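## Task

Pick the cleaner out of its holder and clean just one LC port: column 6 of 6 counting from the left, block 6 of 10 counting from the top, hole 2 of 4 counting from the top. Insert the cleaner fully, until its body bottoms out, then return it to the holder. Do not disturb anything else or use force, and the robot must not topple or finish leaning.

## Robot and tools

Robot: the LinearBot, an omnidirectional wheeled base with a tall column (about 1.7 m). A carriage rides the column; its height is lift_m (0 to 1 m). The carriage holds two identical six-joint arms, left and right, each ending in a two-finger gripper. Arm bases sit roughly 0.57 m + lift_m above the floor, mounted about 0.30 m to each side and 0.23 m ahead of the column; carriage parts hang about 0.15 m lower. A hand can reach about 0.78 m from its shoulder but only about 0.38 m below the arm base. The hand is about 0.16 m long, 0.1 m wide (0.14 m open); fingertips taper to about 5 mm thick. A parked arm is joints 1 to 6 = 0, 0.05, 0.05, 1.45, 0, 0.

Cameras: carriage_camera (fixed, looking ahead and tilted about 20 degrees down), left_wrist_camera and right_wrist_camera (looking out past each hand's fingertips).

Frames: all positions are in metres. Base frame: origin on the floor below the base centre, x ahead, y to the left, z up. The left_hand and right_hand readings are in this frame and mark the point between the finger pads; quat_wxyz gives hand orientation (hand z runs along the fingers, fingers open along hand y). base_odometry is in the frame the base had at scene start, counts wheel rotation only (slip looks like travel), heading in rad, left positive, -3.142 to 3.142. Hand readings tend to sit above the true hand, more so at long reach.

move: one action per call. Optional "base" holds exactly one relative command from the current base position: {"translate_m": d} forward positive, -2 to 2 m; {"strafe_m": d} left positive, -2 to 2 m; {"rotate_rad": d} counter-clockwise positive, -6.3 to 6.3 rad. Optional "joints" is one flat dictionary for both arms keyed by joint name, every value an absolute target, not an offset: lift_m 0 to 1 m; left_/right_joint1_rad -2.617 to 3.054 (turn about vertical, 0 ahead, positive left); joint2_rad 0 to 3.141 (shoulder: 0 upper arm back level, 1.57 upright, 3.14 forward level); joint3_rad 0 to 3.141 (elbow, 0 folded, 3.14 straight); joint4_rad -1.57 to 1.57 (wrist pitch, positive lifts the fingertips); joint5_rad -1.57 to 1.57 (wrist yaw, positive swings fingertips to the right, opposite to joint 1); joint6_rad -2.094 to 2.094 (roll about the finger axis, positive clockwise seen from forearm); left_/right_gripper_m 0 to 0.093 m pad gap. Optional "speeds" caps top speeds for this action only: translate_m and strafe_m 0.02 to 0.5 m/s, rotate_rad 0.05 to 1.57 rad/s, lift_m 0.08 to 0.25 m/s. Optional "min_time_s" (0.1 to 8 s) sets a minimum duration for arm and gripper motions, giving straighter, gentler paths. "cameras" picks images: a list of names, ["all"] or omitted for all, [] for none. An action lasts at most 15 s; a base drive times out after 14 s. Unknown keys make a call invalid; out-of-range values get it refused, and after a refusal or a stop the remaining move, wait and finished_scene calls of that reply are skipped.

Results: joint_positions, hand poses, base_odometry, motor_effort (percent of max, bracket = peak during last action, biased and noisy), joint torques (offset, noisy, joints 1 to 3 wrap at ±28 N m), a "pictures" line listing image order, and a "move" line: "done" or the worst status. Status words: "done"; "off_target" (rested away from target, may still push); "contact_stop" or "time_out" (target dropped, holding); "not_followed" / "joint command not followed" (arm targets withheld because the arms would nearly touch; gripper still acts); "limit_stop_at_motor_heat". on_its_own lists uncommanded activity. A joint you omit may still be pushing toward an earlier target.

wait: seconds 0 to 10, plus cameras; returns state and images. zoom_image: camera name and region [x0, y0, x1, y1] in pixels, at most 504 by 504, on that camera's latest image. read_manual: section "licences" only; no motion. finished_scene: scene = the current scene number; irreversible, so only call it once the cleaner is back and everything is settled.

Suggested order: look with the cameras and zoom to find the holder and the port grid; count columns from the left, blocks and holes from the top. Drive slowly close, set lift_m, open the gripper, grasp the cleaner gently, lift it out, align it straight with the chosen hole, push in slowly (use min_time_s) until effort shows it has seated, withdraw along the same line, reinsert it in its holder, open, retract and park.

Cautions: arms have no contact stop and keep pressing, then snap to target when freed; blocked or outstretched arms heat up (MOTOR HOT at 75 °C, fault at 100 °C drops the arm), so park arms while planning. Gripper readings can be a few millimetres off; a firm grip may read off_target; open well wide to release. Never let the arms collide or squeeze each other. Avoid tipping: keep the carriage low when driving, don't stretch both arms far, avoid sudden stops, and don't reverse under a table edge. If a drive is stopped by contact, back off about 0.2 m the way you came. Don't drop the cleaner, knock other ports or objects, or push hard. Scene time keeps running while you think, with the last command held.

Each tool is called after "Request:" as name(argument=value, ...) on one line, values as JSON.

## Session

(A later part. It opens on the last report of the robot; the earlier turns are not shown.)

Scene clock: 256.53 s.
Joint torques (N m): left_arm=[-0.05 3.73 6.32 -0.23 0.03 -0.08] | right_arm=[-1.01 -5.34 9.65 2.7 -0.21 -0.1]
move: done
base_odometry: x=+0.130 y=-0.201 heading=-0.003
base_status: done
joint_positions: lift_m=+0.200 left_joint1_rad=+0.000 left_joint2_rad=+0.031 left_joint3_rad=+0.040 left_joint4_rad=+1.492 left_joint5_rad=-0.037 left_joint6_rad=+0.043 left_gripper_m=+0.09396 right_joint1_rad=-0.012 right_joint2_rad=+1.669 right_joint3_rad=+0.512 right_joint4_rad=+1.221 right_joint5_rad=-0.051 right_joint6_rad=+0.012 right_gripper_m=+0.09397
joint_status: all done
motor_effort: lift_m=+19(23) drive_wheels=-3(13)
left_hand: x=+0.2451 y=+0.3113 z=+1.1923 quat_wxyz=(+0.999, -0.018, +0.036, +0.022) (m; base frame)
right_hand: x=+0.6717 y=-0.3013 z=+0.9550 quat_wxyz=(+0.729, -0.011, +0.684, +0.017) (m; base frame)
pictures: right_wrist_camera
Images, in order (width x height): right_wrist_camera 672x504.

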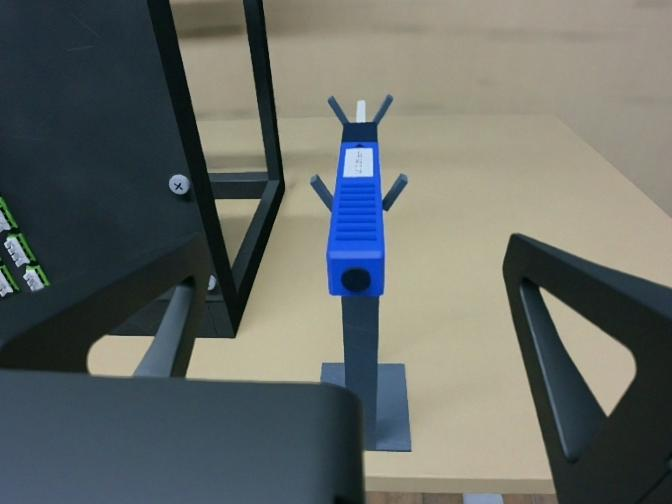

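Request:
move(joints={"right_joint6_rad": 1.582}, base={"translate_m": -0.05}, speeds={"translate_m": 0.1}, min_time_s=1, cameras=["right_wrist_camera"])

Request:
zoom_image(camera="right_wrist_camera", region=[220, 20, 480, 240])

Request:
move(joints={"right_joint6_rad": -1.575}, min_time_s=1, cameras=["right_wrist_camera"])

Request:
zoom_image(camera="right_wrist_camera", region=[220, 20, 480, 240])

Request:
move(joints={"right_joint6_rad": -0.005}, min_time_s=1, cameras=["right_wrist_camera"])

Request:
zoom_image(camera="right_wrist_camera", region=[220, 20, 480, 240])

Scene clock: 298.73 s.
Joint torques (N m): left_arm=[-0.06 3.63 6.37 -0.22 0.02 -0.1] | right_arm=[-1.02 -5.35 9.59 2.67 -0.21 0.06]
move: done
base_odometry: x=+0.080 y=-0.201 heading=-0.002
base_status: done
joint_positions: lift_m=+0.200 left_joint1_rad=+0.000 left_joint2_rad=+0.031 left_joint3_rad=+0.040 left_joint4_rad=+1.491 left_joint5_rad=-0.037 left_joint6_rad=+0.043 left_gripper_m=+0.09396 right_joint1_rad=-0.012 right_joint2_rad=+1.670 right_joint3_rad=+0.512 right_joint4_rad=+1.223 right_joint5_rad=-0.052 right_joint6_rad=+1.570 right_gripper_m=+0.09397
joint_status: all done
motor_effort: lift_m=+20(23) drive_wheels=+5(10)
left_hand: x=+0.2454 y=+0.3113 z=+1.1923 quat_wxyz=(+0.999, -0.018, +0.036, +0.022) (m; base frame)
right_hand: x=+0.6718 y=-0.3012 z=+0.9553 quat_wxyz=(+0.507, +0.473, +0.494, +0.525) (m; base frame)
pictures: right_wrist_camera
Images, in order (width x height): right_wrist_camera 672x504.

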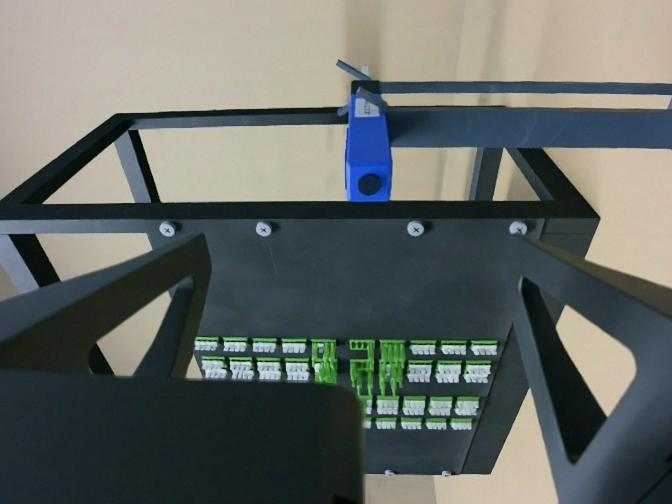

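Scaled by 1.938 from the camera's 672x504 image, which has a finer 960x720 frame.

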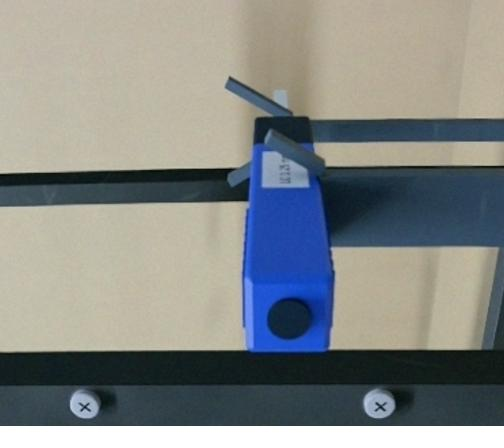

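Scene clock: 300.50 s.
Joint torques (N m): left_arm=[-0.08 3.66 6.42 -0.22 0.03 -0.1] | right_arm=[-1.05 -5.38 9.58 2.66 -0.2 -0.03]
move: done
base_odometry: x=+0.080 y=-0.201 heading=-0.002
base_status: not commanded
joint_positions: lift_m=+0.200 left_joint1_rad=+0.000 left_joint2_rad=+0.031 left_joint3_rad=+0.040 left_joint4_rad=+1.491 left_joint5_rad=-0.037 left_joint6_rad=+0.043 left_gripper_m=+0.09396 right_joint1_rad=-0.012 right_joint2_rad=+1.670 right_joint3_rad=+0.512 right_joint4_rad=+1.224 right_joint5_rad=-0.052 right_joint6_rad=-1.563 right_gripper_m=+0.09399
joint_status: all done
motor_effort: lift_m=+21(23) drive_wheels=+6(8)
left_hand: x=+0.2454 y=+0.3113 z=+1.1923 quat_wxyz=(+0.999, -0.018, +0.036, +0.022) (m; base frame)
right_hand: x=+0.6718 y=-0.3011 z=+0.9554 quat_wxyz=(+0.528, -0.492, +0.474, -0.505) (m; base frame)
pictures: right_wrist_camera
Images, in order (width x height): right_wrist_camera 672x504.

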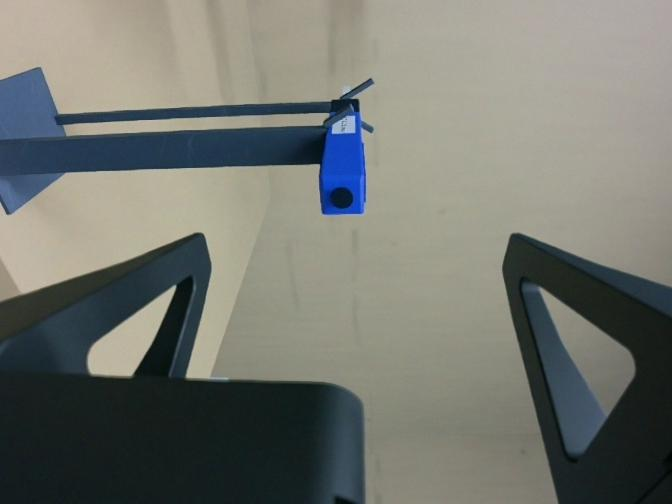

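Scaled by 1.938 from the camera's 672x504 image, which has a finer 960x720 frame.

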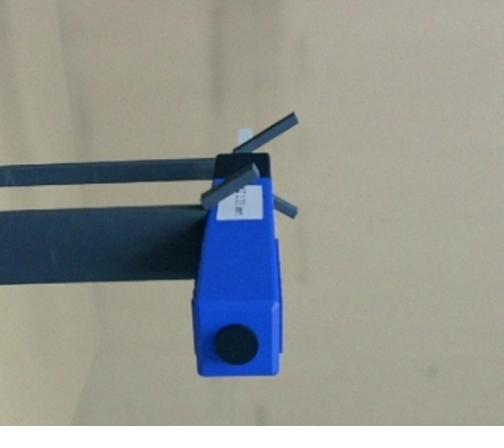

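Scene clock: 302.13 s.
Joint torques (N m): left_arm=[-0.02 3.66 6.37 -0.2 0.01 -0.09] | right_arm=[-1.03 -5.39 9.61 2.67 -0.2 0.15]
move: done
base_odometry: x=+0.080 y=-0.201 heading=-0.002
base_status: not commanded
joint_positions: lift_m=+0.200 left_joint1_rad=+0.000 left_joint2_rad=+0.031 left_joint3_rad=+0.040 left_joint4_rad=+1.491 left_joint5_rad=-0.037 left_joint6_rad=+0.043 left_gripper_m=+0.09396 right_joint1_rad=-0.012 right_joint2_rad=+1.670 right_joint3_rad=+0.512 right_joint4_rad=+1.224 right_joint5_rad=-0.052 right_joint6_rad=-0.017 right_gripper_m=+0.09399
joint_status: all done
motor_effort: lift_m=+23(23) drive_wheels=+3(7)
left_hand: x=+0.2454 y=+0.3113 z=+1.1923 quat_wxyz=(+0.999, -0.018, +0.036, +0.022) (m; base frame)
right_hand: x=+0.6718 y=-0.3011 z=+0.9554 quat_wxyz=(+0.730, -0.021, +0.683, +0.008) (m; base frame)
pictures: right_wrist_camera
Images, in order (width x height): right_wrist_camera 672x504.

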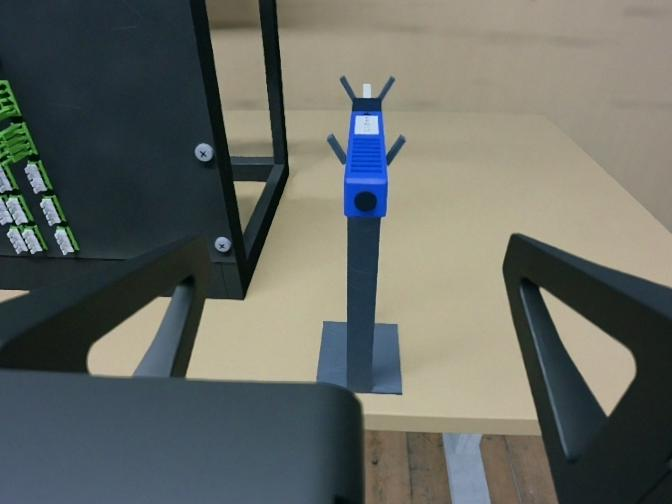

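Scaled by 1.938 from the camera's 672x504 image, which has a finer 960x720 frame.

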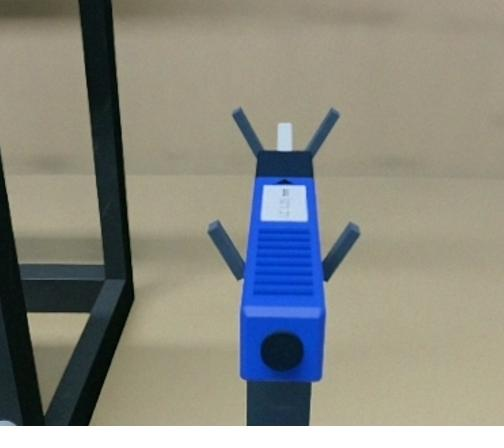

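Request:
move(joints={"right_joint1_rad": -0.001, "right_joint5_rad": -0.0155, "lift_m": 0.193}, base={"translate_m": 0.065}, speeds={"translate_m": 0.08}, min_time_s=0.7, cameras=["right_wrist_camera"])

Request:
zoom_image(camera="right_wrist_camera", region=[180, 60, 530, 320])

Scene clock: 318.73 s.
Joint torques (N m): left_arm=[-0.03 3.67 6.42 -0.24 0.02 -0.09] | right_arm=[-0.18 -5.6 9.47 2.64 -0.01 0.14]
move: done
base_odometry: x=+0.145 y=-0.201 heading=-0.003
base_status: done
joint_positions: lift_m=+0.193 left_joint1_rad=+0.000 left_joint2_rad=+0.031 left_joint3_rad=+0.040 left_joint4_rad=+1.492 left_joint5_rad=-0.037 left_joint6_rad=+0.043 left_gripper_m=+0.09396 right_joint1_rad=-0.007 right_joint2_rad=+1.673 right_joint3_rad=+0.514 right_joint4_rad=+1.225 right_joint5_rad=-0.025 right_joint6_rad=-0.015 right_gripper_m=+0.09399
joint_status: all done
motor_effort: lift_m=+19(22) drive_wheels=-3(13)
left_hand: x=+0.2449 y=+0.3113 z=+1.1853 quat_wxyz=(+0.999, -0.018, +0.035, +0.022) (m; base frame)
right_hand: x=+0.6724 y=-0.3036 z=+0.9484 quat_wxyz=(+0.730, -0.012, +0.683, +0.001) (m; base frame)
pictures: right_wrist_camera
Images, in order (width x height): right_wrist_camera 672x504.

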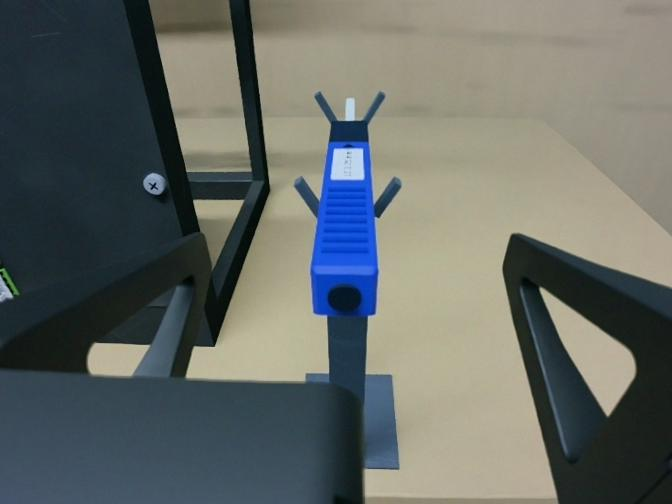

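Scaled by 1.440 from the camera's 672x504 image, which has a finer 960x720 frame.

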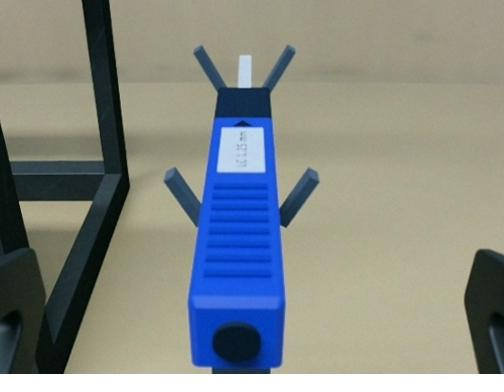

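Request:
move(cameras=["carriage_camera", "right_wrist_camera"])

Request:
zoom_image(camera="carriage_camera", region=[430, 230, 530, 330])

Scene clock: 326.33 s.
Joint torques (N m): left_arm=[-0.08 3.7 6.38 -0.24 0.01 -0.09] | right_arm=[-0.17 -5.61 9.44 2.64 -0.01 0.13]
base_odometry: x=+0.145 y=-0.201 heading=-0.003
base_status: done
joint_positions: lift_m=+0.193 left_joint1_rad=+0.000 left_joint2_rad=+0.031 left_joint3_rad=+0.040 left_joint4_rad=+1.492 left_joint5_rad=-0.037 left_joint6_rad=+0.043 left_gripper_m=+0.09396 right_joint1_rad=-0.007 right_joint2_rad=+1.673 right_joint3_rad=+0.514 right_joint4_rad=+1.225 right_joint5_rad=-0.025 right_joint6_rad=-0.015 right_gripper_m=+0.09399
joint_status: all done
motor_effort: lift_m=+20(22) drive_wheels=-2(13)
left_hand: x=+0.2449 y=+0.3113 z=+1.1853 quat_wxyz=(+0.999, -0.018, +0.035, +0.022) (m; base frame)
right_hand: x=+0.6724 y=-0.3037 z=+0.9484 quat_wxyz=(+0.730, -0.012, +0.683, +0.001) (m; base frame)
pictures: carriage_camera, right_wrist_camera
Images, in order (width x height): carriage_camera 672x504, right_wrist_camera 672x504.

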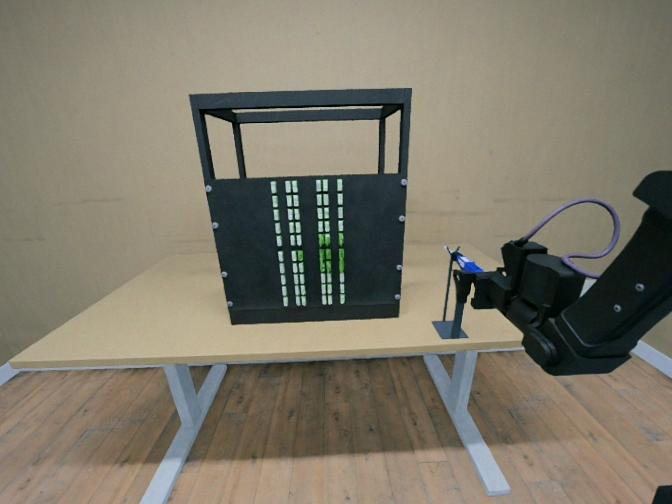

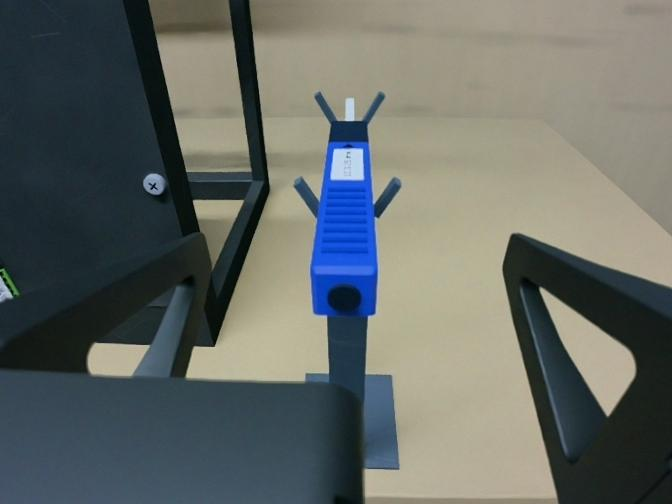

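Scaled by 5.040 from the camera's 672x504 image, which has a finer 960x720 frame.

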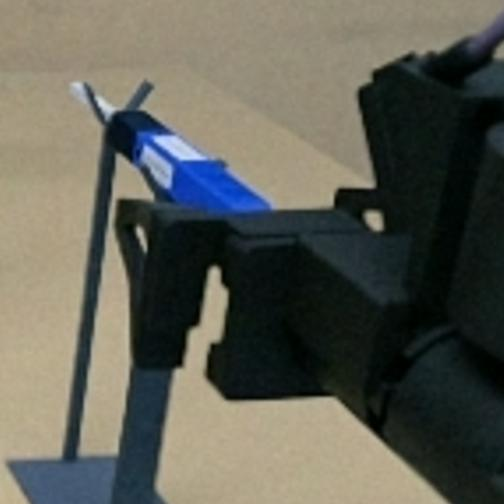

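Request:
move(joints={"right_joint1_rad": 0.009, "right_joint5_rad": -0.0055, "lift_m": 0.195}, base={"translate_m": 0.006}, speeds={"translate_m": 0.05}, min_time_s=0.7, cameras=["right_wrist_camera"])

Request:
zoom_image(camera="right_wrist_camera", region=[180, 60, 530, 320])

Scene clock: 379.90 s.
Joint torques (N m): left_arm=[-0.02 3.69 6.35 -0.21 0.03 -0.09] | right_arm=[-0.2 -5.64 9.36 2.61 0 0.13]
move: done
base_odometry: x=+0.151 y=-0.201 heading=-0.003
base_status: done
joint_positions: lift_m=+0.195 left_joint1_rad=+0.000 left_joint2_rad=+0.031 left_joint3_rad=+0.040 left_joint4_rad=+1.491 left_joint5_rad=-0.037 left_joint6_rad=+0.043 left_gripper_m=+0.09396 right_joint1_rad=+0.003 right_joint2_rad=+1.673 right_joint3_rad=+0.515 right_joint4_rad=+1.227 right_joint5_rad=-0.015 right_joint6_rad=-0.015 right_gripper_m=+0.09399
joint_status: all done
motor_effort: lift_m=+24(27) drive_wheels=-3(11)
left_hand: x=+0.2452 y=+0.3113 z=+1.1868 quat_wxyz=(+0.999, -0.018, +0.036, +0.022) (m; base frame)
right_hand: x=+0.6725 y=-0.3007 z=+0.9506 quat_wxyz=(+0.731, -0.012, +0.682, +0.001) (m; base frame)
pictures: right_wrist_camera
Images, in order (width x height): right_wrist_camera 672x504.

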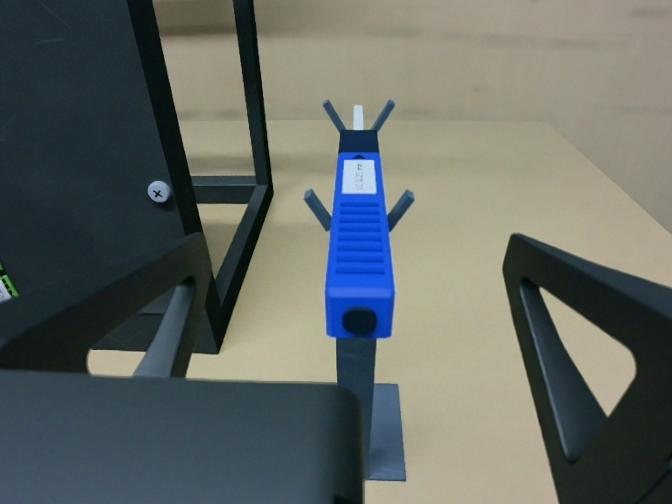

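Scaled by 1.440 from the camera's 672x504 image, which has a finer 960x720 frame.

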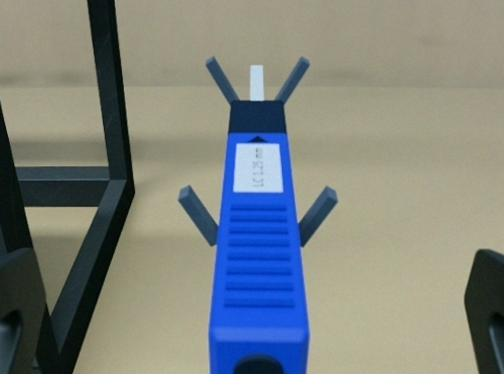

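Request:
move(joints={"right_gripper_m": 0.024}, min_time_s=1.5, cameras=["right_wrist_camera"])

Request:
zoom_image(camera="right_wrist_camera", region=[230, 80, 480, 350])

Scene clock: 384.53 s.
Joint torques (N m): left_arm=[-0.1 3.64 6.39 -0.23 0.01 -0.09] | right_arm=[-0.18 -5.63 9.36 2.63 -0.01 0.13]
move: done
base_odometry: x=+0.151 y=-0.201 heading=-0.003
base_status: not commanded
joint_positions: lift_m=+0.195 left_joint1_rad=+0.000 left_joint2_rad=+0.031 left_joint3_rad=+0.040 left_joint4_rad=+1.491 left_joint5_rad=-0.037 left_joint6_rad=+0.043 left_gripper_m=+0.09396 right_joint1_rad=+0.003 right_joint2_rad=+1.673 right_joint3_rad=+0.515 right_joint4_rad=+1.227 right_joint5_rad=-0.015 right_joint6_rad=-0.015 right_gripper_m=+0.02412
joint_status: all done
motor_effort: lift_m=+23(27) drive_wheels=-1(3)
left_hand: x=+0.2452 y=+0.3113 z=+1.1868 quat_wxyz=(+0.999, -0.018, +0.036, +0.022) (m; base frame)
right_hand: x=+0.6725 y=-0.3008 z=+0.9506 quat_wxyz=(+0.731, -0.011, +0.682, +0.001) (m; base frame)
pictures: right_wrist_camera
Images, in order (width x height): right_wrist_camera 672x504.

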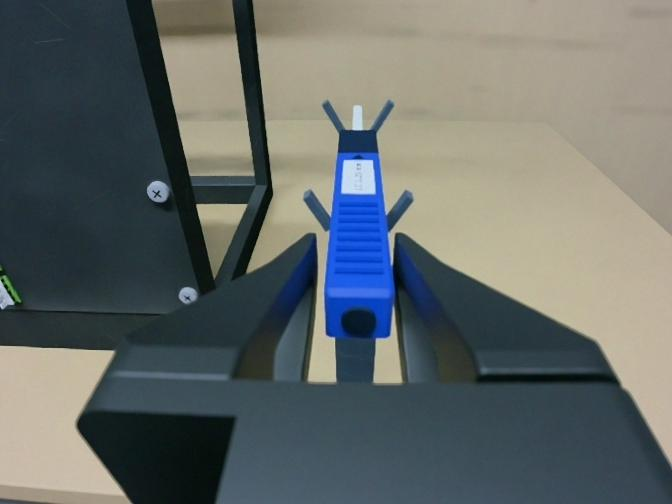

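Scaled by 1.867 from the camera's 672x504 image, which has a finer 960x720 frame.

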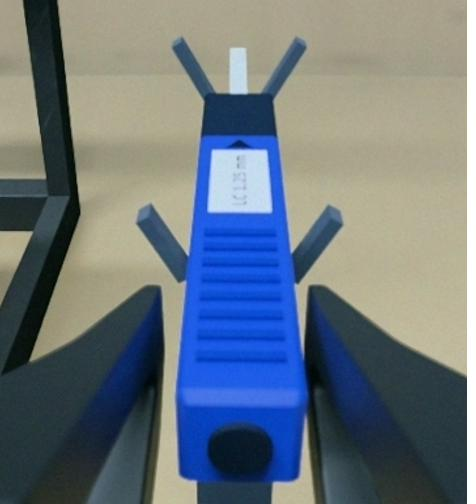

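Request:
move(joints={"right_gripper_m": 0.010}, min_time_s=1.5, cameras=["right_wrist_camera"])

Request:
zoom_image(camera="right_wrist_camera", region=[230, 80, 480, 350])

Scene clock: 399.00 s.
Joint torques (N m): left_arm=[-0.06 3.67 6.38 -0.23 0.03 -0.09] | right_arm=[-0.2 -5.63 9.39 2.63 -0.02 0.14]
move: off_target
base_odometry: x=+0.151 y=-0.201 heading=-0.003
base_status: not commanded
joint_positions: lift_m=+0.195 left_joint1_rad=+0.000 left_joint2_rad=+0.031 left_joint3_rad=+0.040 left_joint4_rad=+1.491 left_joint5_rad=-0.037 left_joint6_rad=+0.043 left_gripper_m=+0.09396 right_joint1_rad=+0.003 right_joint2_rad=+1.673 right_joint3_rad=+0.515 right_joint4_rad=+1.227 right_joint5_rad=-0.014 right_joint6_rad=-0.015 right_gripper_m=+0.01663
joint_status: right_gripper_m off_target (ended at +0.01664, target +0.01000)
motor_effort: lift_m=+25(27) drive_wheels=-1(3)
left_hand: x=+0.2452 y=+0.3113 z=+1.1868 quat_wxyz=(+0.999, -0.018, +0.036, +0.022) (m; base frame)
right_hand: x=+0.6725 y=-0.3009 z=+0.9506 quat_wxyz=(+0.731, -0.011, +0.682, +0.001) (m; base frame)
pictures: right_wrist_camera
Images, in order (width x height): right_wrist_camera 672x504.

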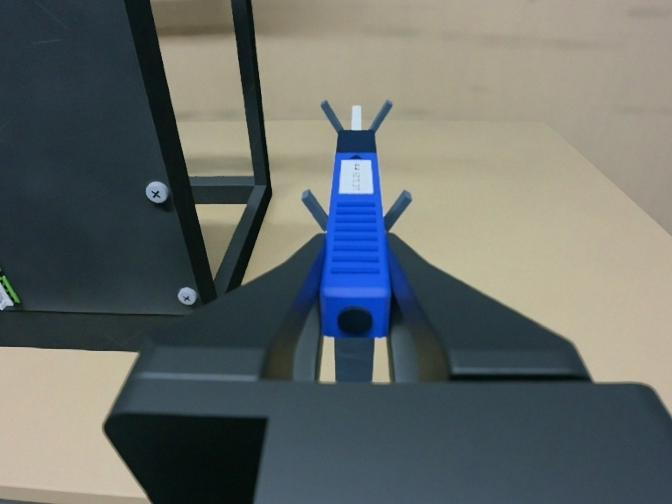

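Scaled by 1.867 from the camera's 672x504 image, which has a finer 960x720 frame.

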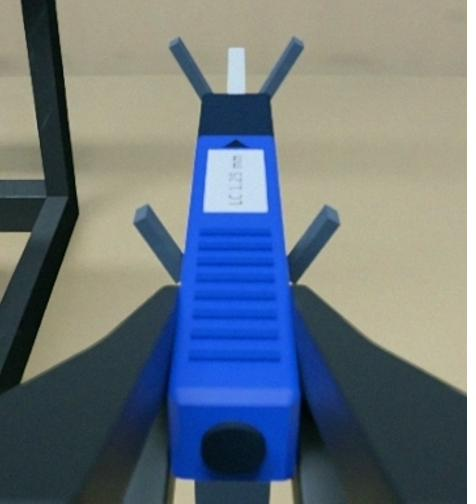

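Request:
move(joints={"lift_m": 0.26}, speeds={"lift_m": 0.08}, cameras=["carriage_camera", "right_wrist_camera"])

Request:
zoom_image(camera="right_wrist_camera", region=[230, 80, 480, 350])

Request:
zoom_image(camera="carriage_camera", region=[410, 210, 530, 330])

Scene clock: 403.97 s.
Joint torques (N m): left_arm=[0.01 3.62 6.31 -0.24 0.02 -0.1] | right_arm=[-0.21 -5.68 9.39 2.68 -0.02 0.13]
move: done
base_odometry: x=+0.151 y=-0.201 heading=-0.003
base_status: not commanded
joint_positions: lift_m=+0.260 left_joint1_rad=+0.000 left_joint2_rad=+0.031 left_joint3_rad=+0.040 left_joint4_rad=+1.491 left_joint5_rad=-0.037 left_joint6_rad=+0.043 left_gripper_m=+0.09396 right_joint1_rad=+0.003 right_joint2_rad=+1.674 right_joint3_rad=+0.515 right_joint4_rad=+1.224 right_joint5_rad=-0.014 right_joint6_rad=-0.015 right_gripper_m=+0.01662
joint_status: all done
motor_effort: lift_m=+24(30) drive_wheels=-2(3)
left_hand: x=+0.2452 y=+0.3113 z=+1.2519 quat_wxyz=(+0.999, -0.018, +0.036, +0.022) (m; base frame)
right_hand: x=+0.6726 y=-0.3009 z=+1.0144 quat_wxyz=(+0.730, -0.011, +0.684, +0.001) (m; base frame)
pictures: carriage_camera, right_wrist_camera
Images, in order (width x height): carriage_camera 672x504, right_wrist_camera 672x504.

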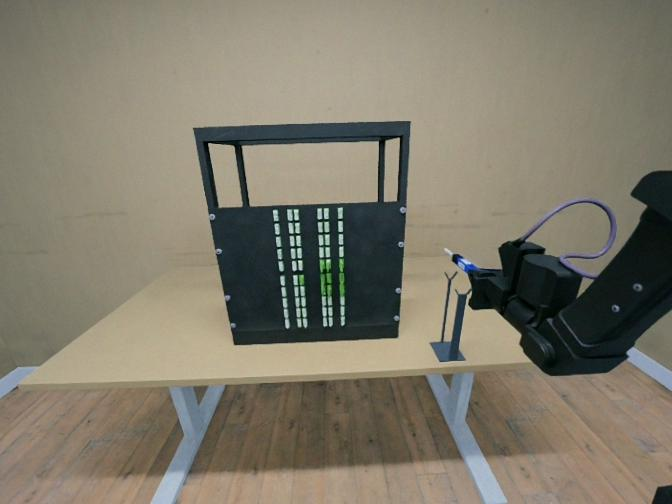

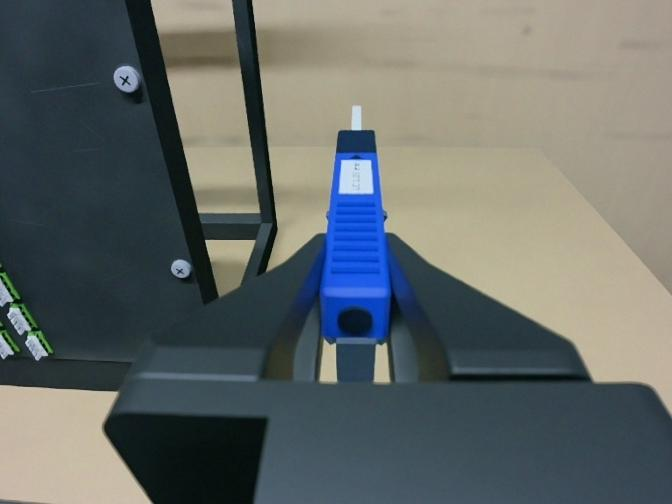

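Scaled by 1.867 from the camera's 672x504 image, which has a finer 960x720 frame.

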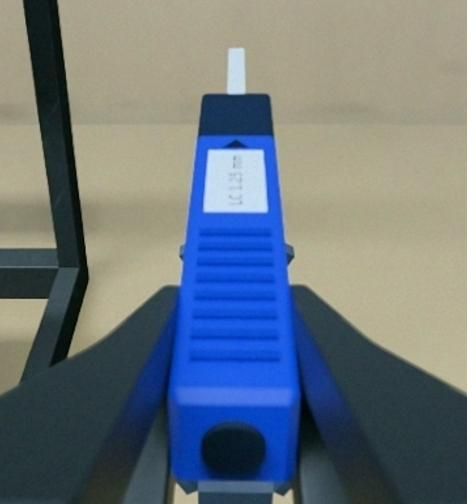

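Scaled by 4.200 from the camera's 672x504 image, which has a finer 960x720 frame.

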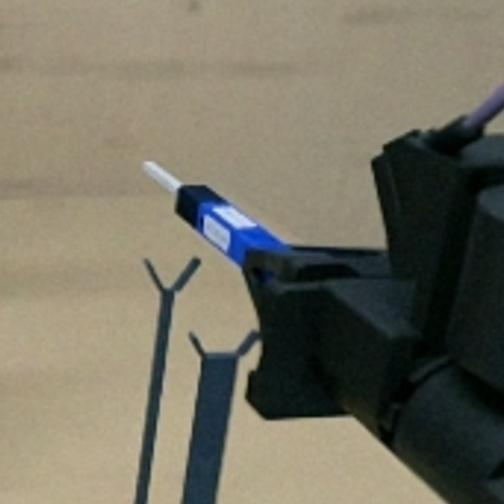

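Request:
move(base={"translate_m": -0.15}, speeds={"translate_m": 0.15}, cameras=[])

Request:
move(base={"rotate_rad": 0.06}, speeds={"rotate_rad": 0.1}, cameras=["carriage_camera"])

Request:
zoom_image(camera="carriage_camera", region=[220, 190, 340, 340])

Request:
zoom_image(camera="carriage_camera", region=[330, 190, 450, 340])

Scene clock: 439.03 s.
Joint torques (N m): left_arm=[-0.06 3.69 6.43 -0.22 0.02 -0.09] | right_arm=[-0.21 -5.68 9.37 2.7 -0.02 0.13]
move: done
base_odometry: x=+0.001 y=-0.201 heading=-0.003
base_status: done
joint_positions: lift_m=+0.260 left_joint1_rad=+0.000 left_joint2_rad=+0.031 left_joint3_rad=+0.040 left_joint4_rad=+1.491 left_joint5_rad=-0.037 left_joint6_rad=+0.043 left_gripper_m=+0.09396 right_joint1_rad=+0.004 right_joint2_rad=+1.674 right_joint3_rad=+0.515 right_joint4_rad=+1.221 right_joint5_rad=-0.014 right_joint6_rad=-0.015 right_gripper_m=+0.01662
joint_status: not commanded
motor_effort: lift_m=+25(26) drive_wheels=+0(11)
left_hand: x=+0.2454 y=+0.3113 z=+1.2519 quat_wxyz=(+0.999, -0.018, +0.036, +0.022) (m; base frame)
right_hand: x=+0.6727 y=-0.3008 z=+1.0139 quat_wxyz=(+0.729, -0.011, +0.685, +0.001) (m; base frame)
pictures: none
No camera images: "cameras" was empty.

Scene clock: 440.07 s.
Joint torques (N m): left_arm=[-0.06 3.66 6.39 -0.21 0.03 -0.1] | right_arm=[-0.54 -5.65 9.36 2.69 -0.06 0.13]
move: done
base_odometry: x=+0.000 y=-0.201 heading=+0.056
base_status: done
joint_positions: lift_m=+0.260 left_joint1_rad=+0.000 left_joint2_rad=+0.031 left_joint3_rad=+0.040 left_joint4_rad=+1.491 left_joint5_rad=-0.037 left_joint6_rad=+0.043 left_gripper_m=+0.09396 right_joint1_rad=+0.008 right_joint2_rad=+1.674 right_joint3_rad=+0.515 right_joint4_rad=+1.221 right_joint5_rad=-0.011 right_joint6_rad=-0.014 right_gripper_m=+0.01662
joint_status: not commanded
motor_effort: lift_m=+25(25) drive_wheels=-3(9)
left_hand: x=+0.2454 y=+0.3113 z=+1.2519 quat_wxyz=(+0.999, -0.018, +0.036, +0.022) (m; base frame)
right_hand: x=+0.6726 y=-0.2995 z=+1.0138 quat_wxyz=(+0.729, -0.012, +0.685, +0.001) (m; base frame)
pictures: carriage_camera
Images, in order (width x height): carriage_camera 672x504.

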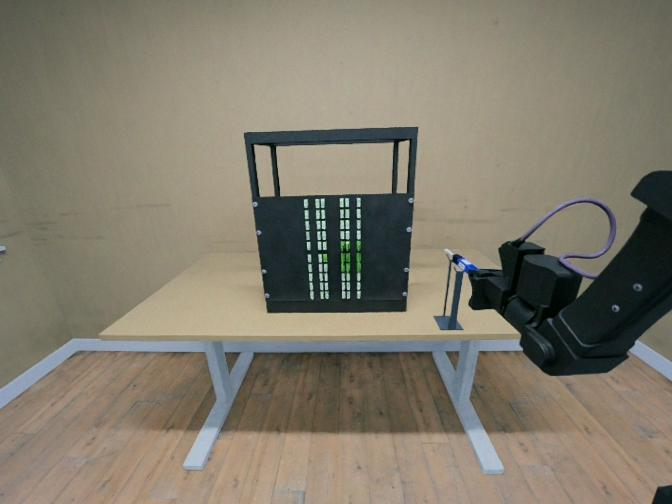

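Scaled by 3.360 from the camera's 672x504 image, which has a finer 960x720 frame.

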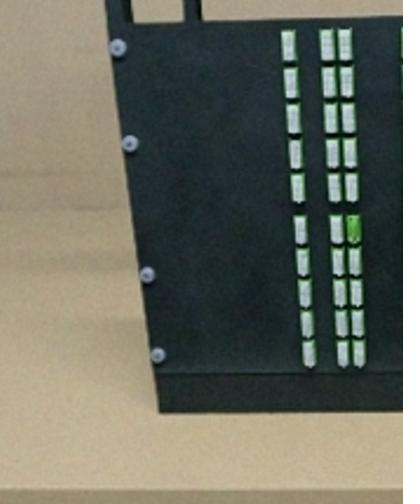

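Scaled by 3.360 from the camera's 672x504 image, which has a finer 960x720 frame.

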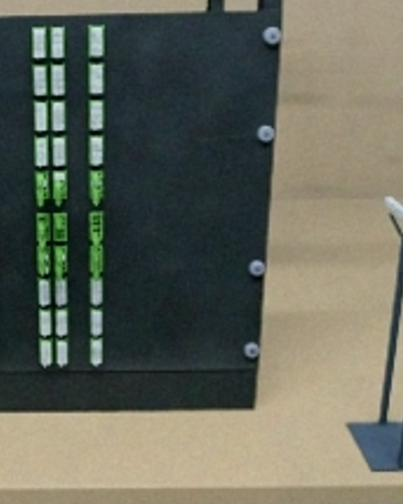

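Request:
move(base={"strafe_m": 0.22}, speeds={"strafe_m": 0.2}, cameras=["right_wrist_camera"])

Request:
move(joints={"lift_m": 0.2}, speeds={"lift_m": 0.1}, cameras=["carriage_camera", "right_wrist_camera"])

Scene clock: 459.07 s.
Joint torques (N m): left_arm=[-0.01 3.64 6.31 -0.23 0.03 -0.09] | right_arm=[-0.53 -5.72 9.35 2.69 -0.07 0.13]
move: done
base_odometry: x=-0.012 y=+0.018 heading=+0.056
base_status: done
joint_positions: lift_m=+0.260 left_joint1_rad=+0.000 left_joint2_rad=+0.031 left_joint3_rad=+0.040 left_joint4_rad=+1.491 left_joint5_rad=-0.037 left_joint6_rad=+0.043 left_gripper_m=+0.09396 right_joint1_rad=+0.008 right_joint2_rad=+1.674 right_joint3_rad=+0.515 right_joint4_rad=+1.221 right_joint5_rad=-0.010 right_joint6_rad=-0.014 right_gripper_m=+0.01662
joint_status: not commanded
motor_effort: lift_m=+24(26) drive_wheels=-1(11)
left_hand: x=+0.2454 y=+0.3113 z=+1.2519 quat_wxyz=(+0.999, -0.018, +0.036, +0.022) (m; base frame)
right_hand: x=+0.6726 y=-0.2995 z=+1.0138 quat_wxyz=(+0.729, -0.011, +0.685, +0.001) (m; base frame)
pictures: right_wrist_camera
Images, in order (width x height): right_wrist_camera 672x504.

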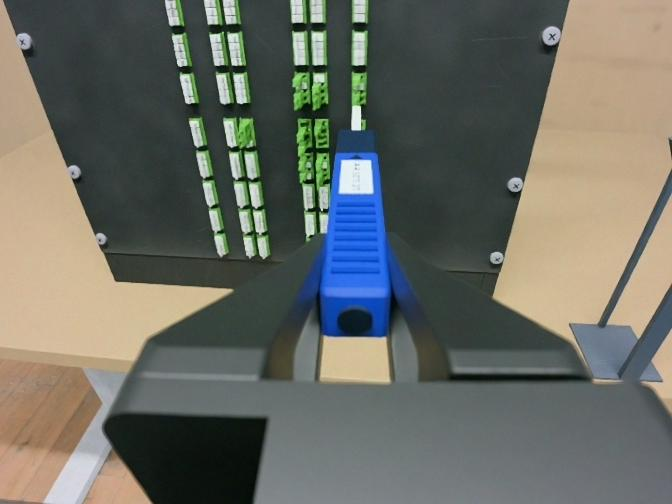

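Scene clock: 460.07 s.
Joint torques (N m): left_arm=[0.02 3.64 6.38 -0.21 0.01 -0.08] | right_arm=[-0.61 -5.83 9.11 2.76 -0.07 0.13]
move: done
base_odometry: x=-0.012 y=+0.018 heading=+0.056
base_status: not commanded
joint_positions: lift_m=+0.200 left_joint1_rad=+0.000 left_joint2_rad=+0.031 left_joint3_rad=+0.040 left_joint4_rad=+1.491 left_joint5_rad=-0.037 left_joint6_rad=+0.043 left_gripper_m=+0.09396 right_joint1_rad=+0.008 right_joint2_rad=+1.675 right_joint3_rad=+0.517 right_joint4_rad=+1.216 right_joint5_rad=-0.010 right_joint6_rad=-0.014 right_gripper_m=+0.01662
joint_status: all done
motor_effort: lift_m=+19(22) drive_wheels=+0(2)
left_hand: x=+0.2454 y=+0.3113 z=+1.1922 quat_wxyz=(+0.999, -0.018, +0.036, +0.022) (m; base frame)
right_hand: x=+0.6734 y=-0.2995 z=+0.9531 quat_wxyz=(+0.727, -0.011, +0.686, +0.001) (m; base frame)
pictures: carriage_camera, right_wrist_camera
Images, in order (width x height): carriage_camera 672x504, right_wrist_camera 672x504.

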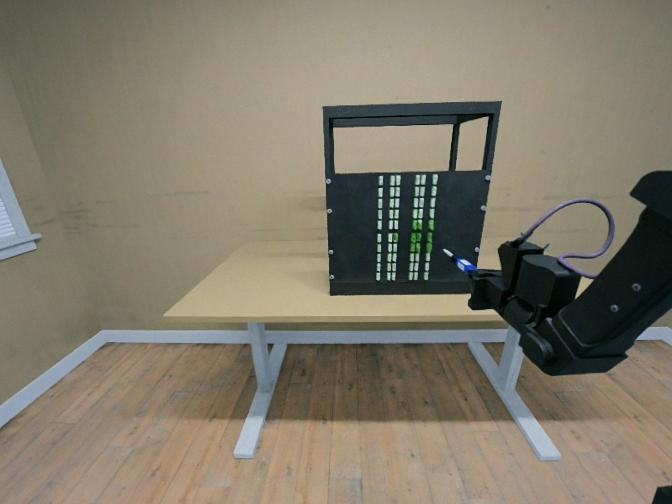

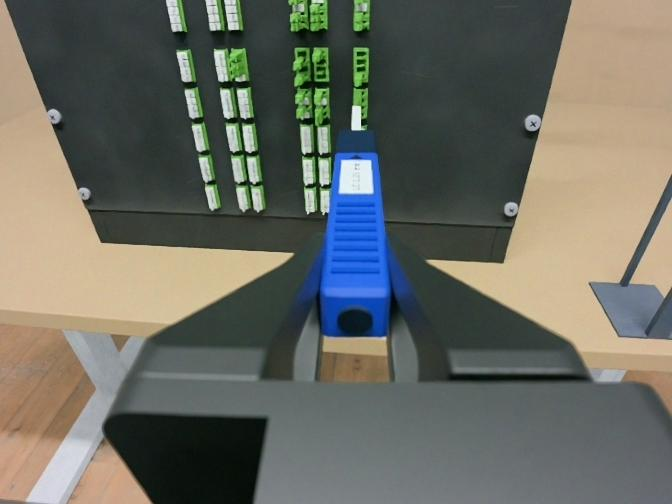

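Request:
zoom_image(camera="right_wrist_camera", region=[150, 0, 400, 230])

Request:
zoom_image(camera="right_wrist_camera", region=[280, 0, 400, 130])

Request:
zoom_image(camera="carriage_camera", region=[320, 160, 500, 310])

Scaled by 2.016 from the camera's 672x504 image, which has a finer 960x720 frame.

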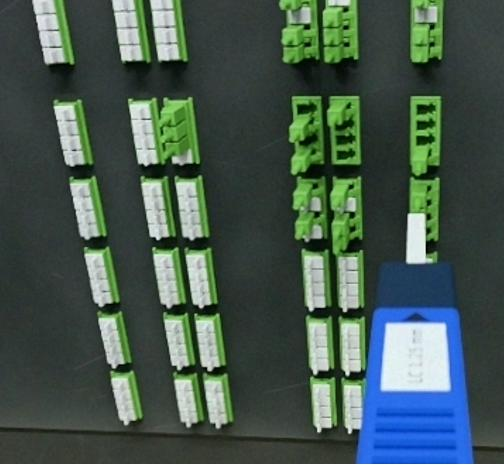

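Scaled by 3.877 from the camera's 672x504 image, which has a finer 960x720 frame.

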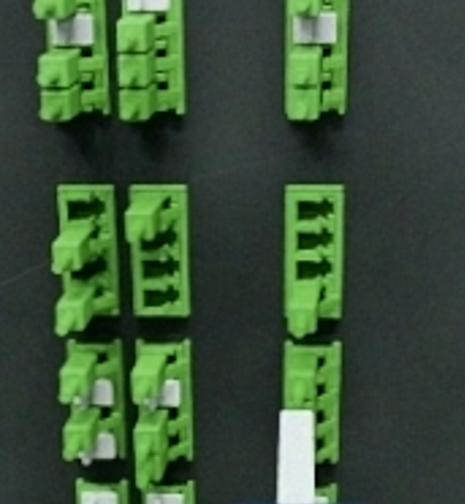

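Scaled by 2.800 from the camera's 672x504 image, which has a finer 960x720 frame.

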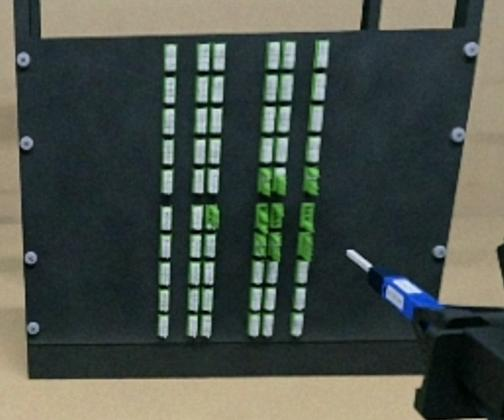

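Request:
move(base={"rotate_rad": -0.08}, speeds={"rotate_rad": 0.1}, cameras=[])

Request:
move(base={"strafe_m": 0.065}, speeds={"strafe_m": 0.1}, cameras=["right_wrist_camera"])

Request:
zoom_image(camera="right_wrist_camera", region=[20, 80, 180, 260])

Request:
zoom_image(camera="right_wrist_camera", region=[450, 80, 610, 260])

Request:
zoom_image(camera="right_wrist_camera", region=[280, 0, 400, 130])

Scene clock: 512.70 s.
Joint torques (N m): left_arm=[-0.02 3.67 6.32 -0.23 0.02 -0.09] | right_arm=[-0.62 -5.85 9.18 2.75 -0.08 0.12]
move: done
base_odometry: x=-0.012 y=+0.019 heading=-0.023
base_status: done
joint_positions: lift_m=+0.200 left_joint1_rad=+0.000 left_joint2_rad=+0.031 left_joint3_rad=+0.040 left_joint4_rad=+1.491 left_joint5_rad=-0.037 left_joint6_rad=+0.043 left_gripper_m=+0.09396 right_joint1_rad=+0.009 right_joint2_rad=+1.675 right_joint3_rad=+0.517 right_joint4_rad=+1.217 right_joint5_rad=-0.009 right_joint6_rad=-0.014 right_gripper_m=+0.01662
joint_status: not commanded
motor_effort: lift_m=+21(23) drive_wheels=+0(8)
left_hand: x=+0.2452 y=+0.3113 z=+1.1923 quat_wxyz=(+0.999, -0.018, +0.036, +0.022) (m; base frame)
right_hand: x=+0.6734 y=-0.2994 z=+0.9534 quat_wxyz=(+0.728, -0.011, +0.686, +0.001) (m; base frame)
pictures: none
No camera images: "cameras" was empty.

Scene clock: 514.03 s.
Joint torques (N m): left_arm=[-0.03 3.74 6.3 -0.24 0.01 -0.08] | right_arm=[-0.59 -5.85 9.11 2.76 -0.08 0.13]
move: done
base_odometry: x=-0.011 y=+0.083 heading=-0.024
base_status: done
joint_positions: lift_m=+0.200 left_joint1_rad=+0.000 left_joint2_rad=+0.031 left_joint3_rad=+0.040 left_joint4_rad=+1.492 left_joint5_rad=-0.037 left_joint6_rad=+0.043 left_gripper_m=+0.09396 right_joint1_rad=+0.009 right_joint2_rad=+1.675 right_joint3_rad=+0.517 right_joint4_rad=+1.217 right_joint5_rad=-0.008 right_joint6_rad=-0.014 right_gripper_m=+0.01662
joint_status: not commanded
motor_effort: lift_m=+22(22) drive_wheels=+7(13)
left_hand: x=+0.2451 y=+0.3113 z=+1.1923 quat_wxyz=(+0.999, -0.018, +0.036, +0.022) (m; base frame)
right_hand: x=+0.6733 y=-0.2996 z=+0.9535 quat_wxyz=(+0.728, -0.011, +0.686, +0.001) (m; base frame)
pictures: right_wrist_camera
Images, in order (width x height): right_wrist_camera 672x504.

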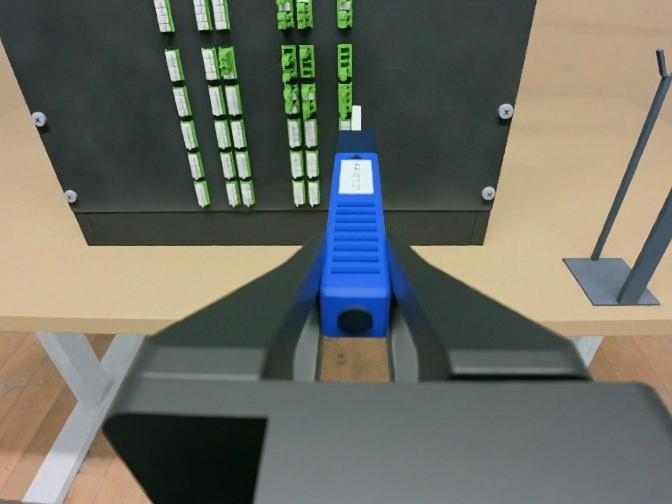

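Scaled by 2.800 from the camera's 672x504 image, which has a finer 960x720 frame.

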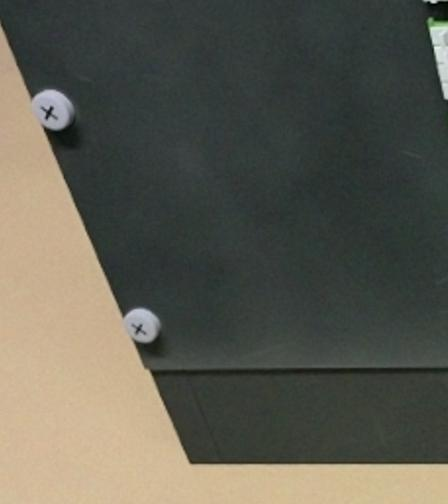

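Scaled by 2.800 from the camera's 672x504 image, which has a finer 960x720 frame.

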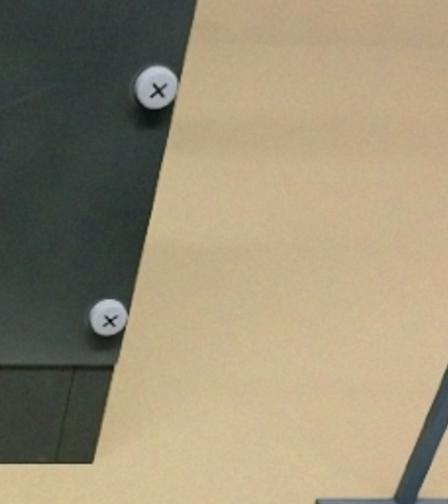

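Scaled by 3.877 from the camera's 672x504 image, which has a finer 960x720 frame.

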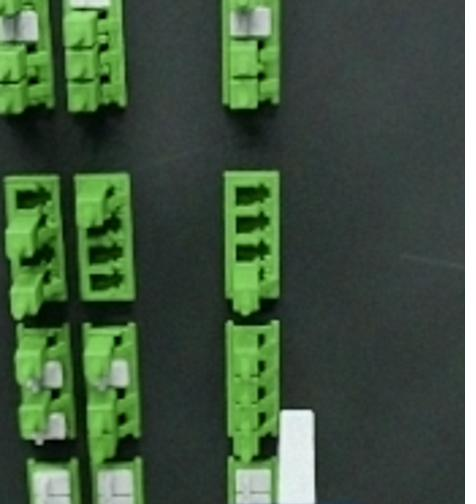

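Request:
move(base={"translate_m": 0.06}, speeds={"translate_m": 0.1}, cameras=["right_wrist_camera", "carriage_camera"])

Request:
zoom_image(camera="right_wrist_camera", region=[280, 0, 400, 130])

Request:
zoom_image(camera="carriage_camera", region=[390, 200, 490, 300])

Scene clock: 536.50 s.
Joint torques (N m): left_arm=[-0.03 3.66 6.34 -0.22 0.02 -0.09] | right_arm=[-0.62 -5.87 9.1 2.72 -0.08 0.13]
move: done
base_odometry: x=+0.049 y=+0.082 heading=-0.024
base_status: done
joint_positions: lift_m=+0.200 left_joint1_rad=+0.000 left_joint2_rad=+0.031 left_joint3_rad=+0.040 left_joint4_rad=+1.491 left_joint5_rad=-0.037 left_joint6_rad=+0.043 left_gripper_m=+0.09396 right_joint1_rad=+0.009 right_joint2_rad=+1.675 right_joint3_rad=+0.517 right_joint4_rad=+1.218 right_joint5_rad=-0.008 right_joint6_rad=-0.014 right_gripper_m=+0.01662
joint_status: not commanded
motor_effort: lift_m=+21(24) drive_wheels=-4(9)
left_hand: x=+0.2452 y=+0.3113 z=+1.1923 quat_wxyz=(+0.999, -0.018, +0.036, +0.022) (m; base frame)
right_hand: x=+0.6733 y=-0.2996 z=+0.9538 quat_wxyz=(+0.728, -0.011, +0.685, +0.001) (m; base frame)
pictures: carriage_camera, right_wrist_camera
Images, in order (width x height): carriage_camera 672x504, right_wrist_camera 672x504.

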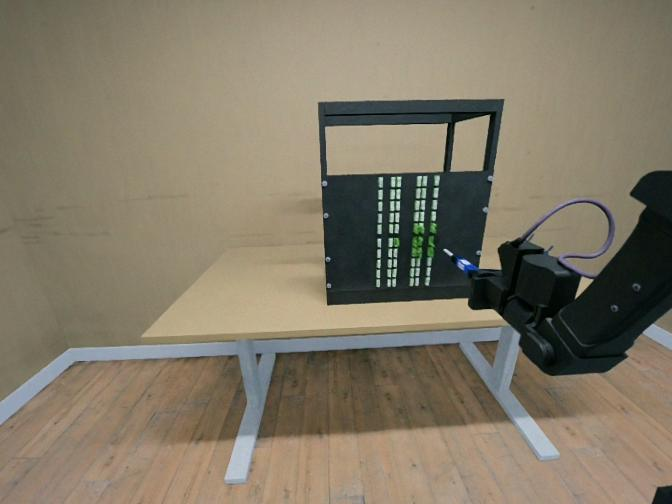

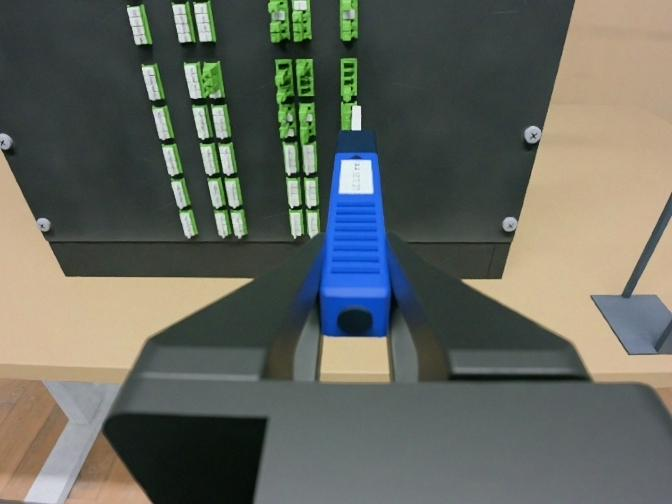

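Scaled by 3.877 from the camera's 672x504 image, which has a finer 960x720 frame.

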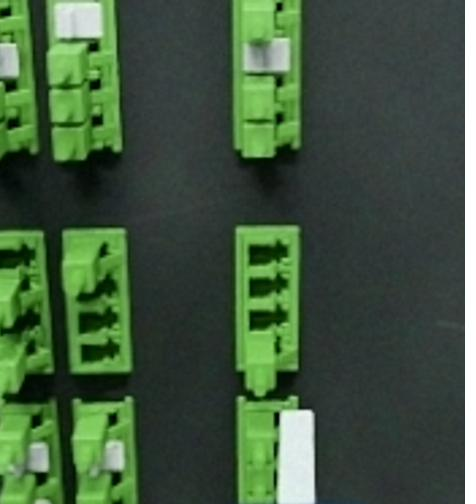

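Scaled by 5.040 from the camera's 672x504 image, which has a finer 960x720 frame.

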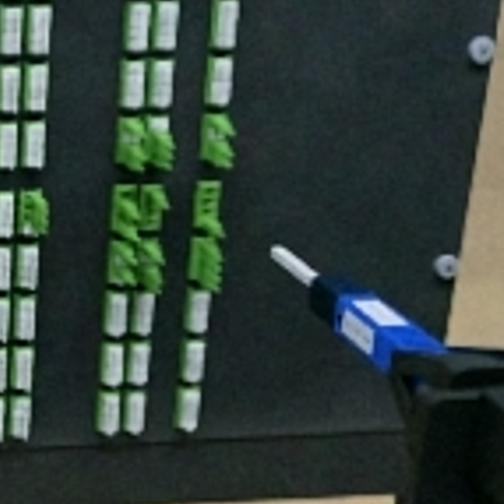

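Request:
zoom_image(camera="right_wrist_camera", region=[0, 120, 160, 300])

Request:
zoom_image(camera="right_wrist_camera", region=[450, 120, 610, 300])

Scaled by 2.800 from the camera's 672x504 image, which has a finer 960x720 frame.

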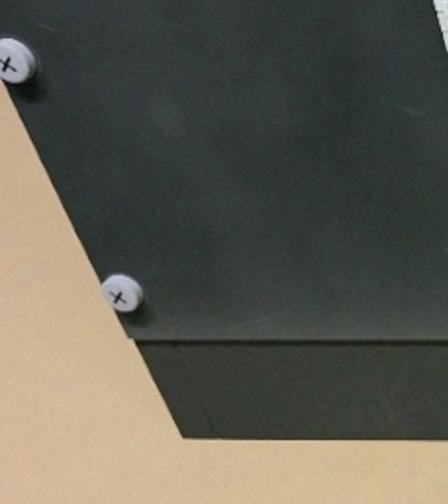

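Scaled by 2.800 from the camera's 672x504 image, which has a finer 960x720 frame.

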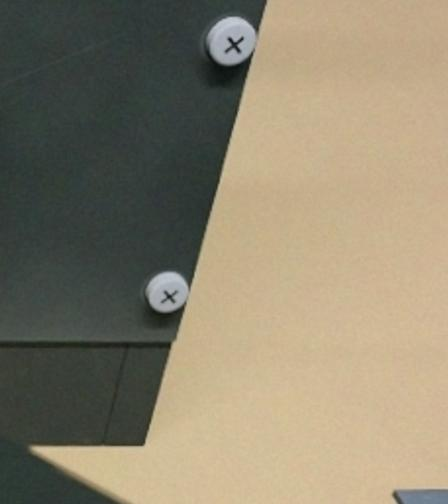

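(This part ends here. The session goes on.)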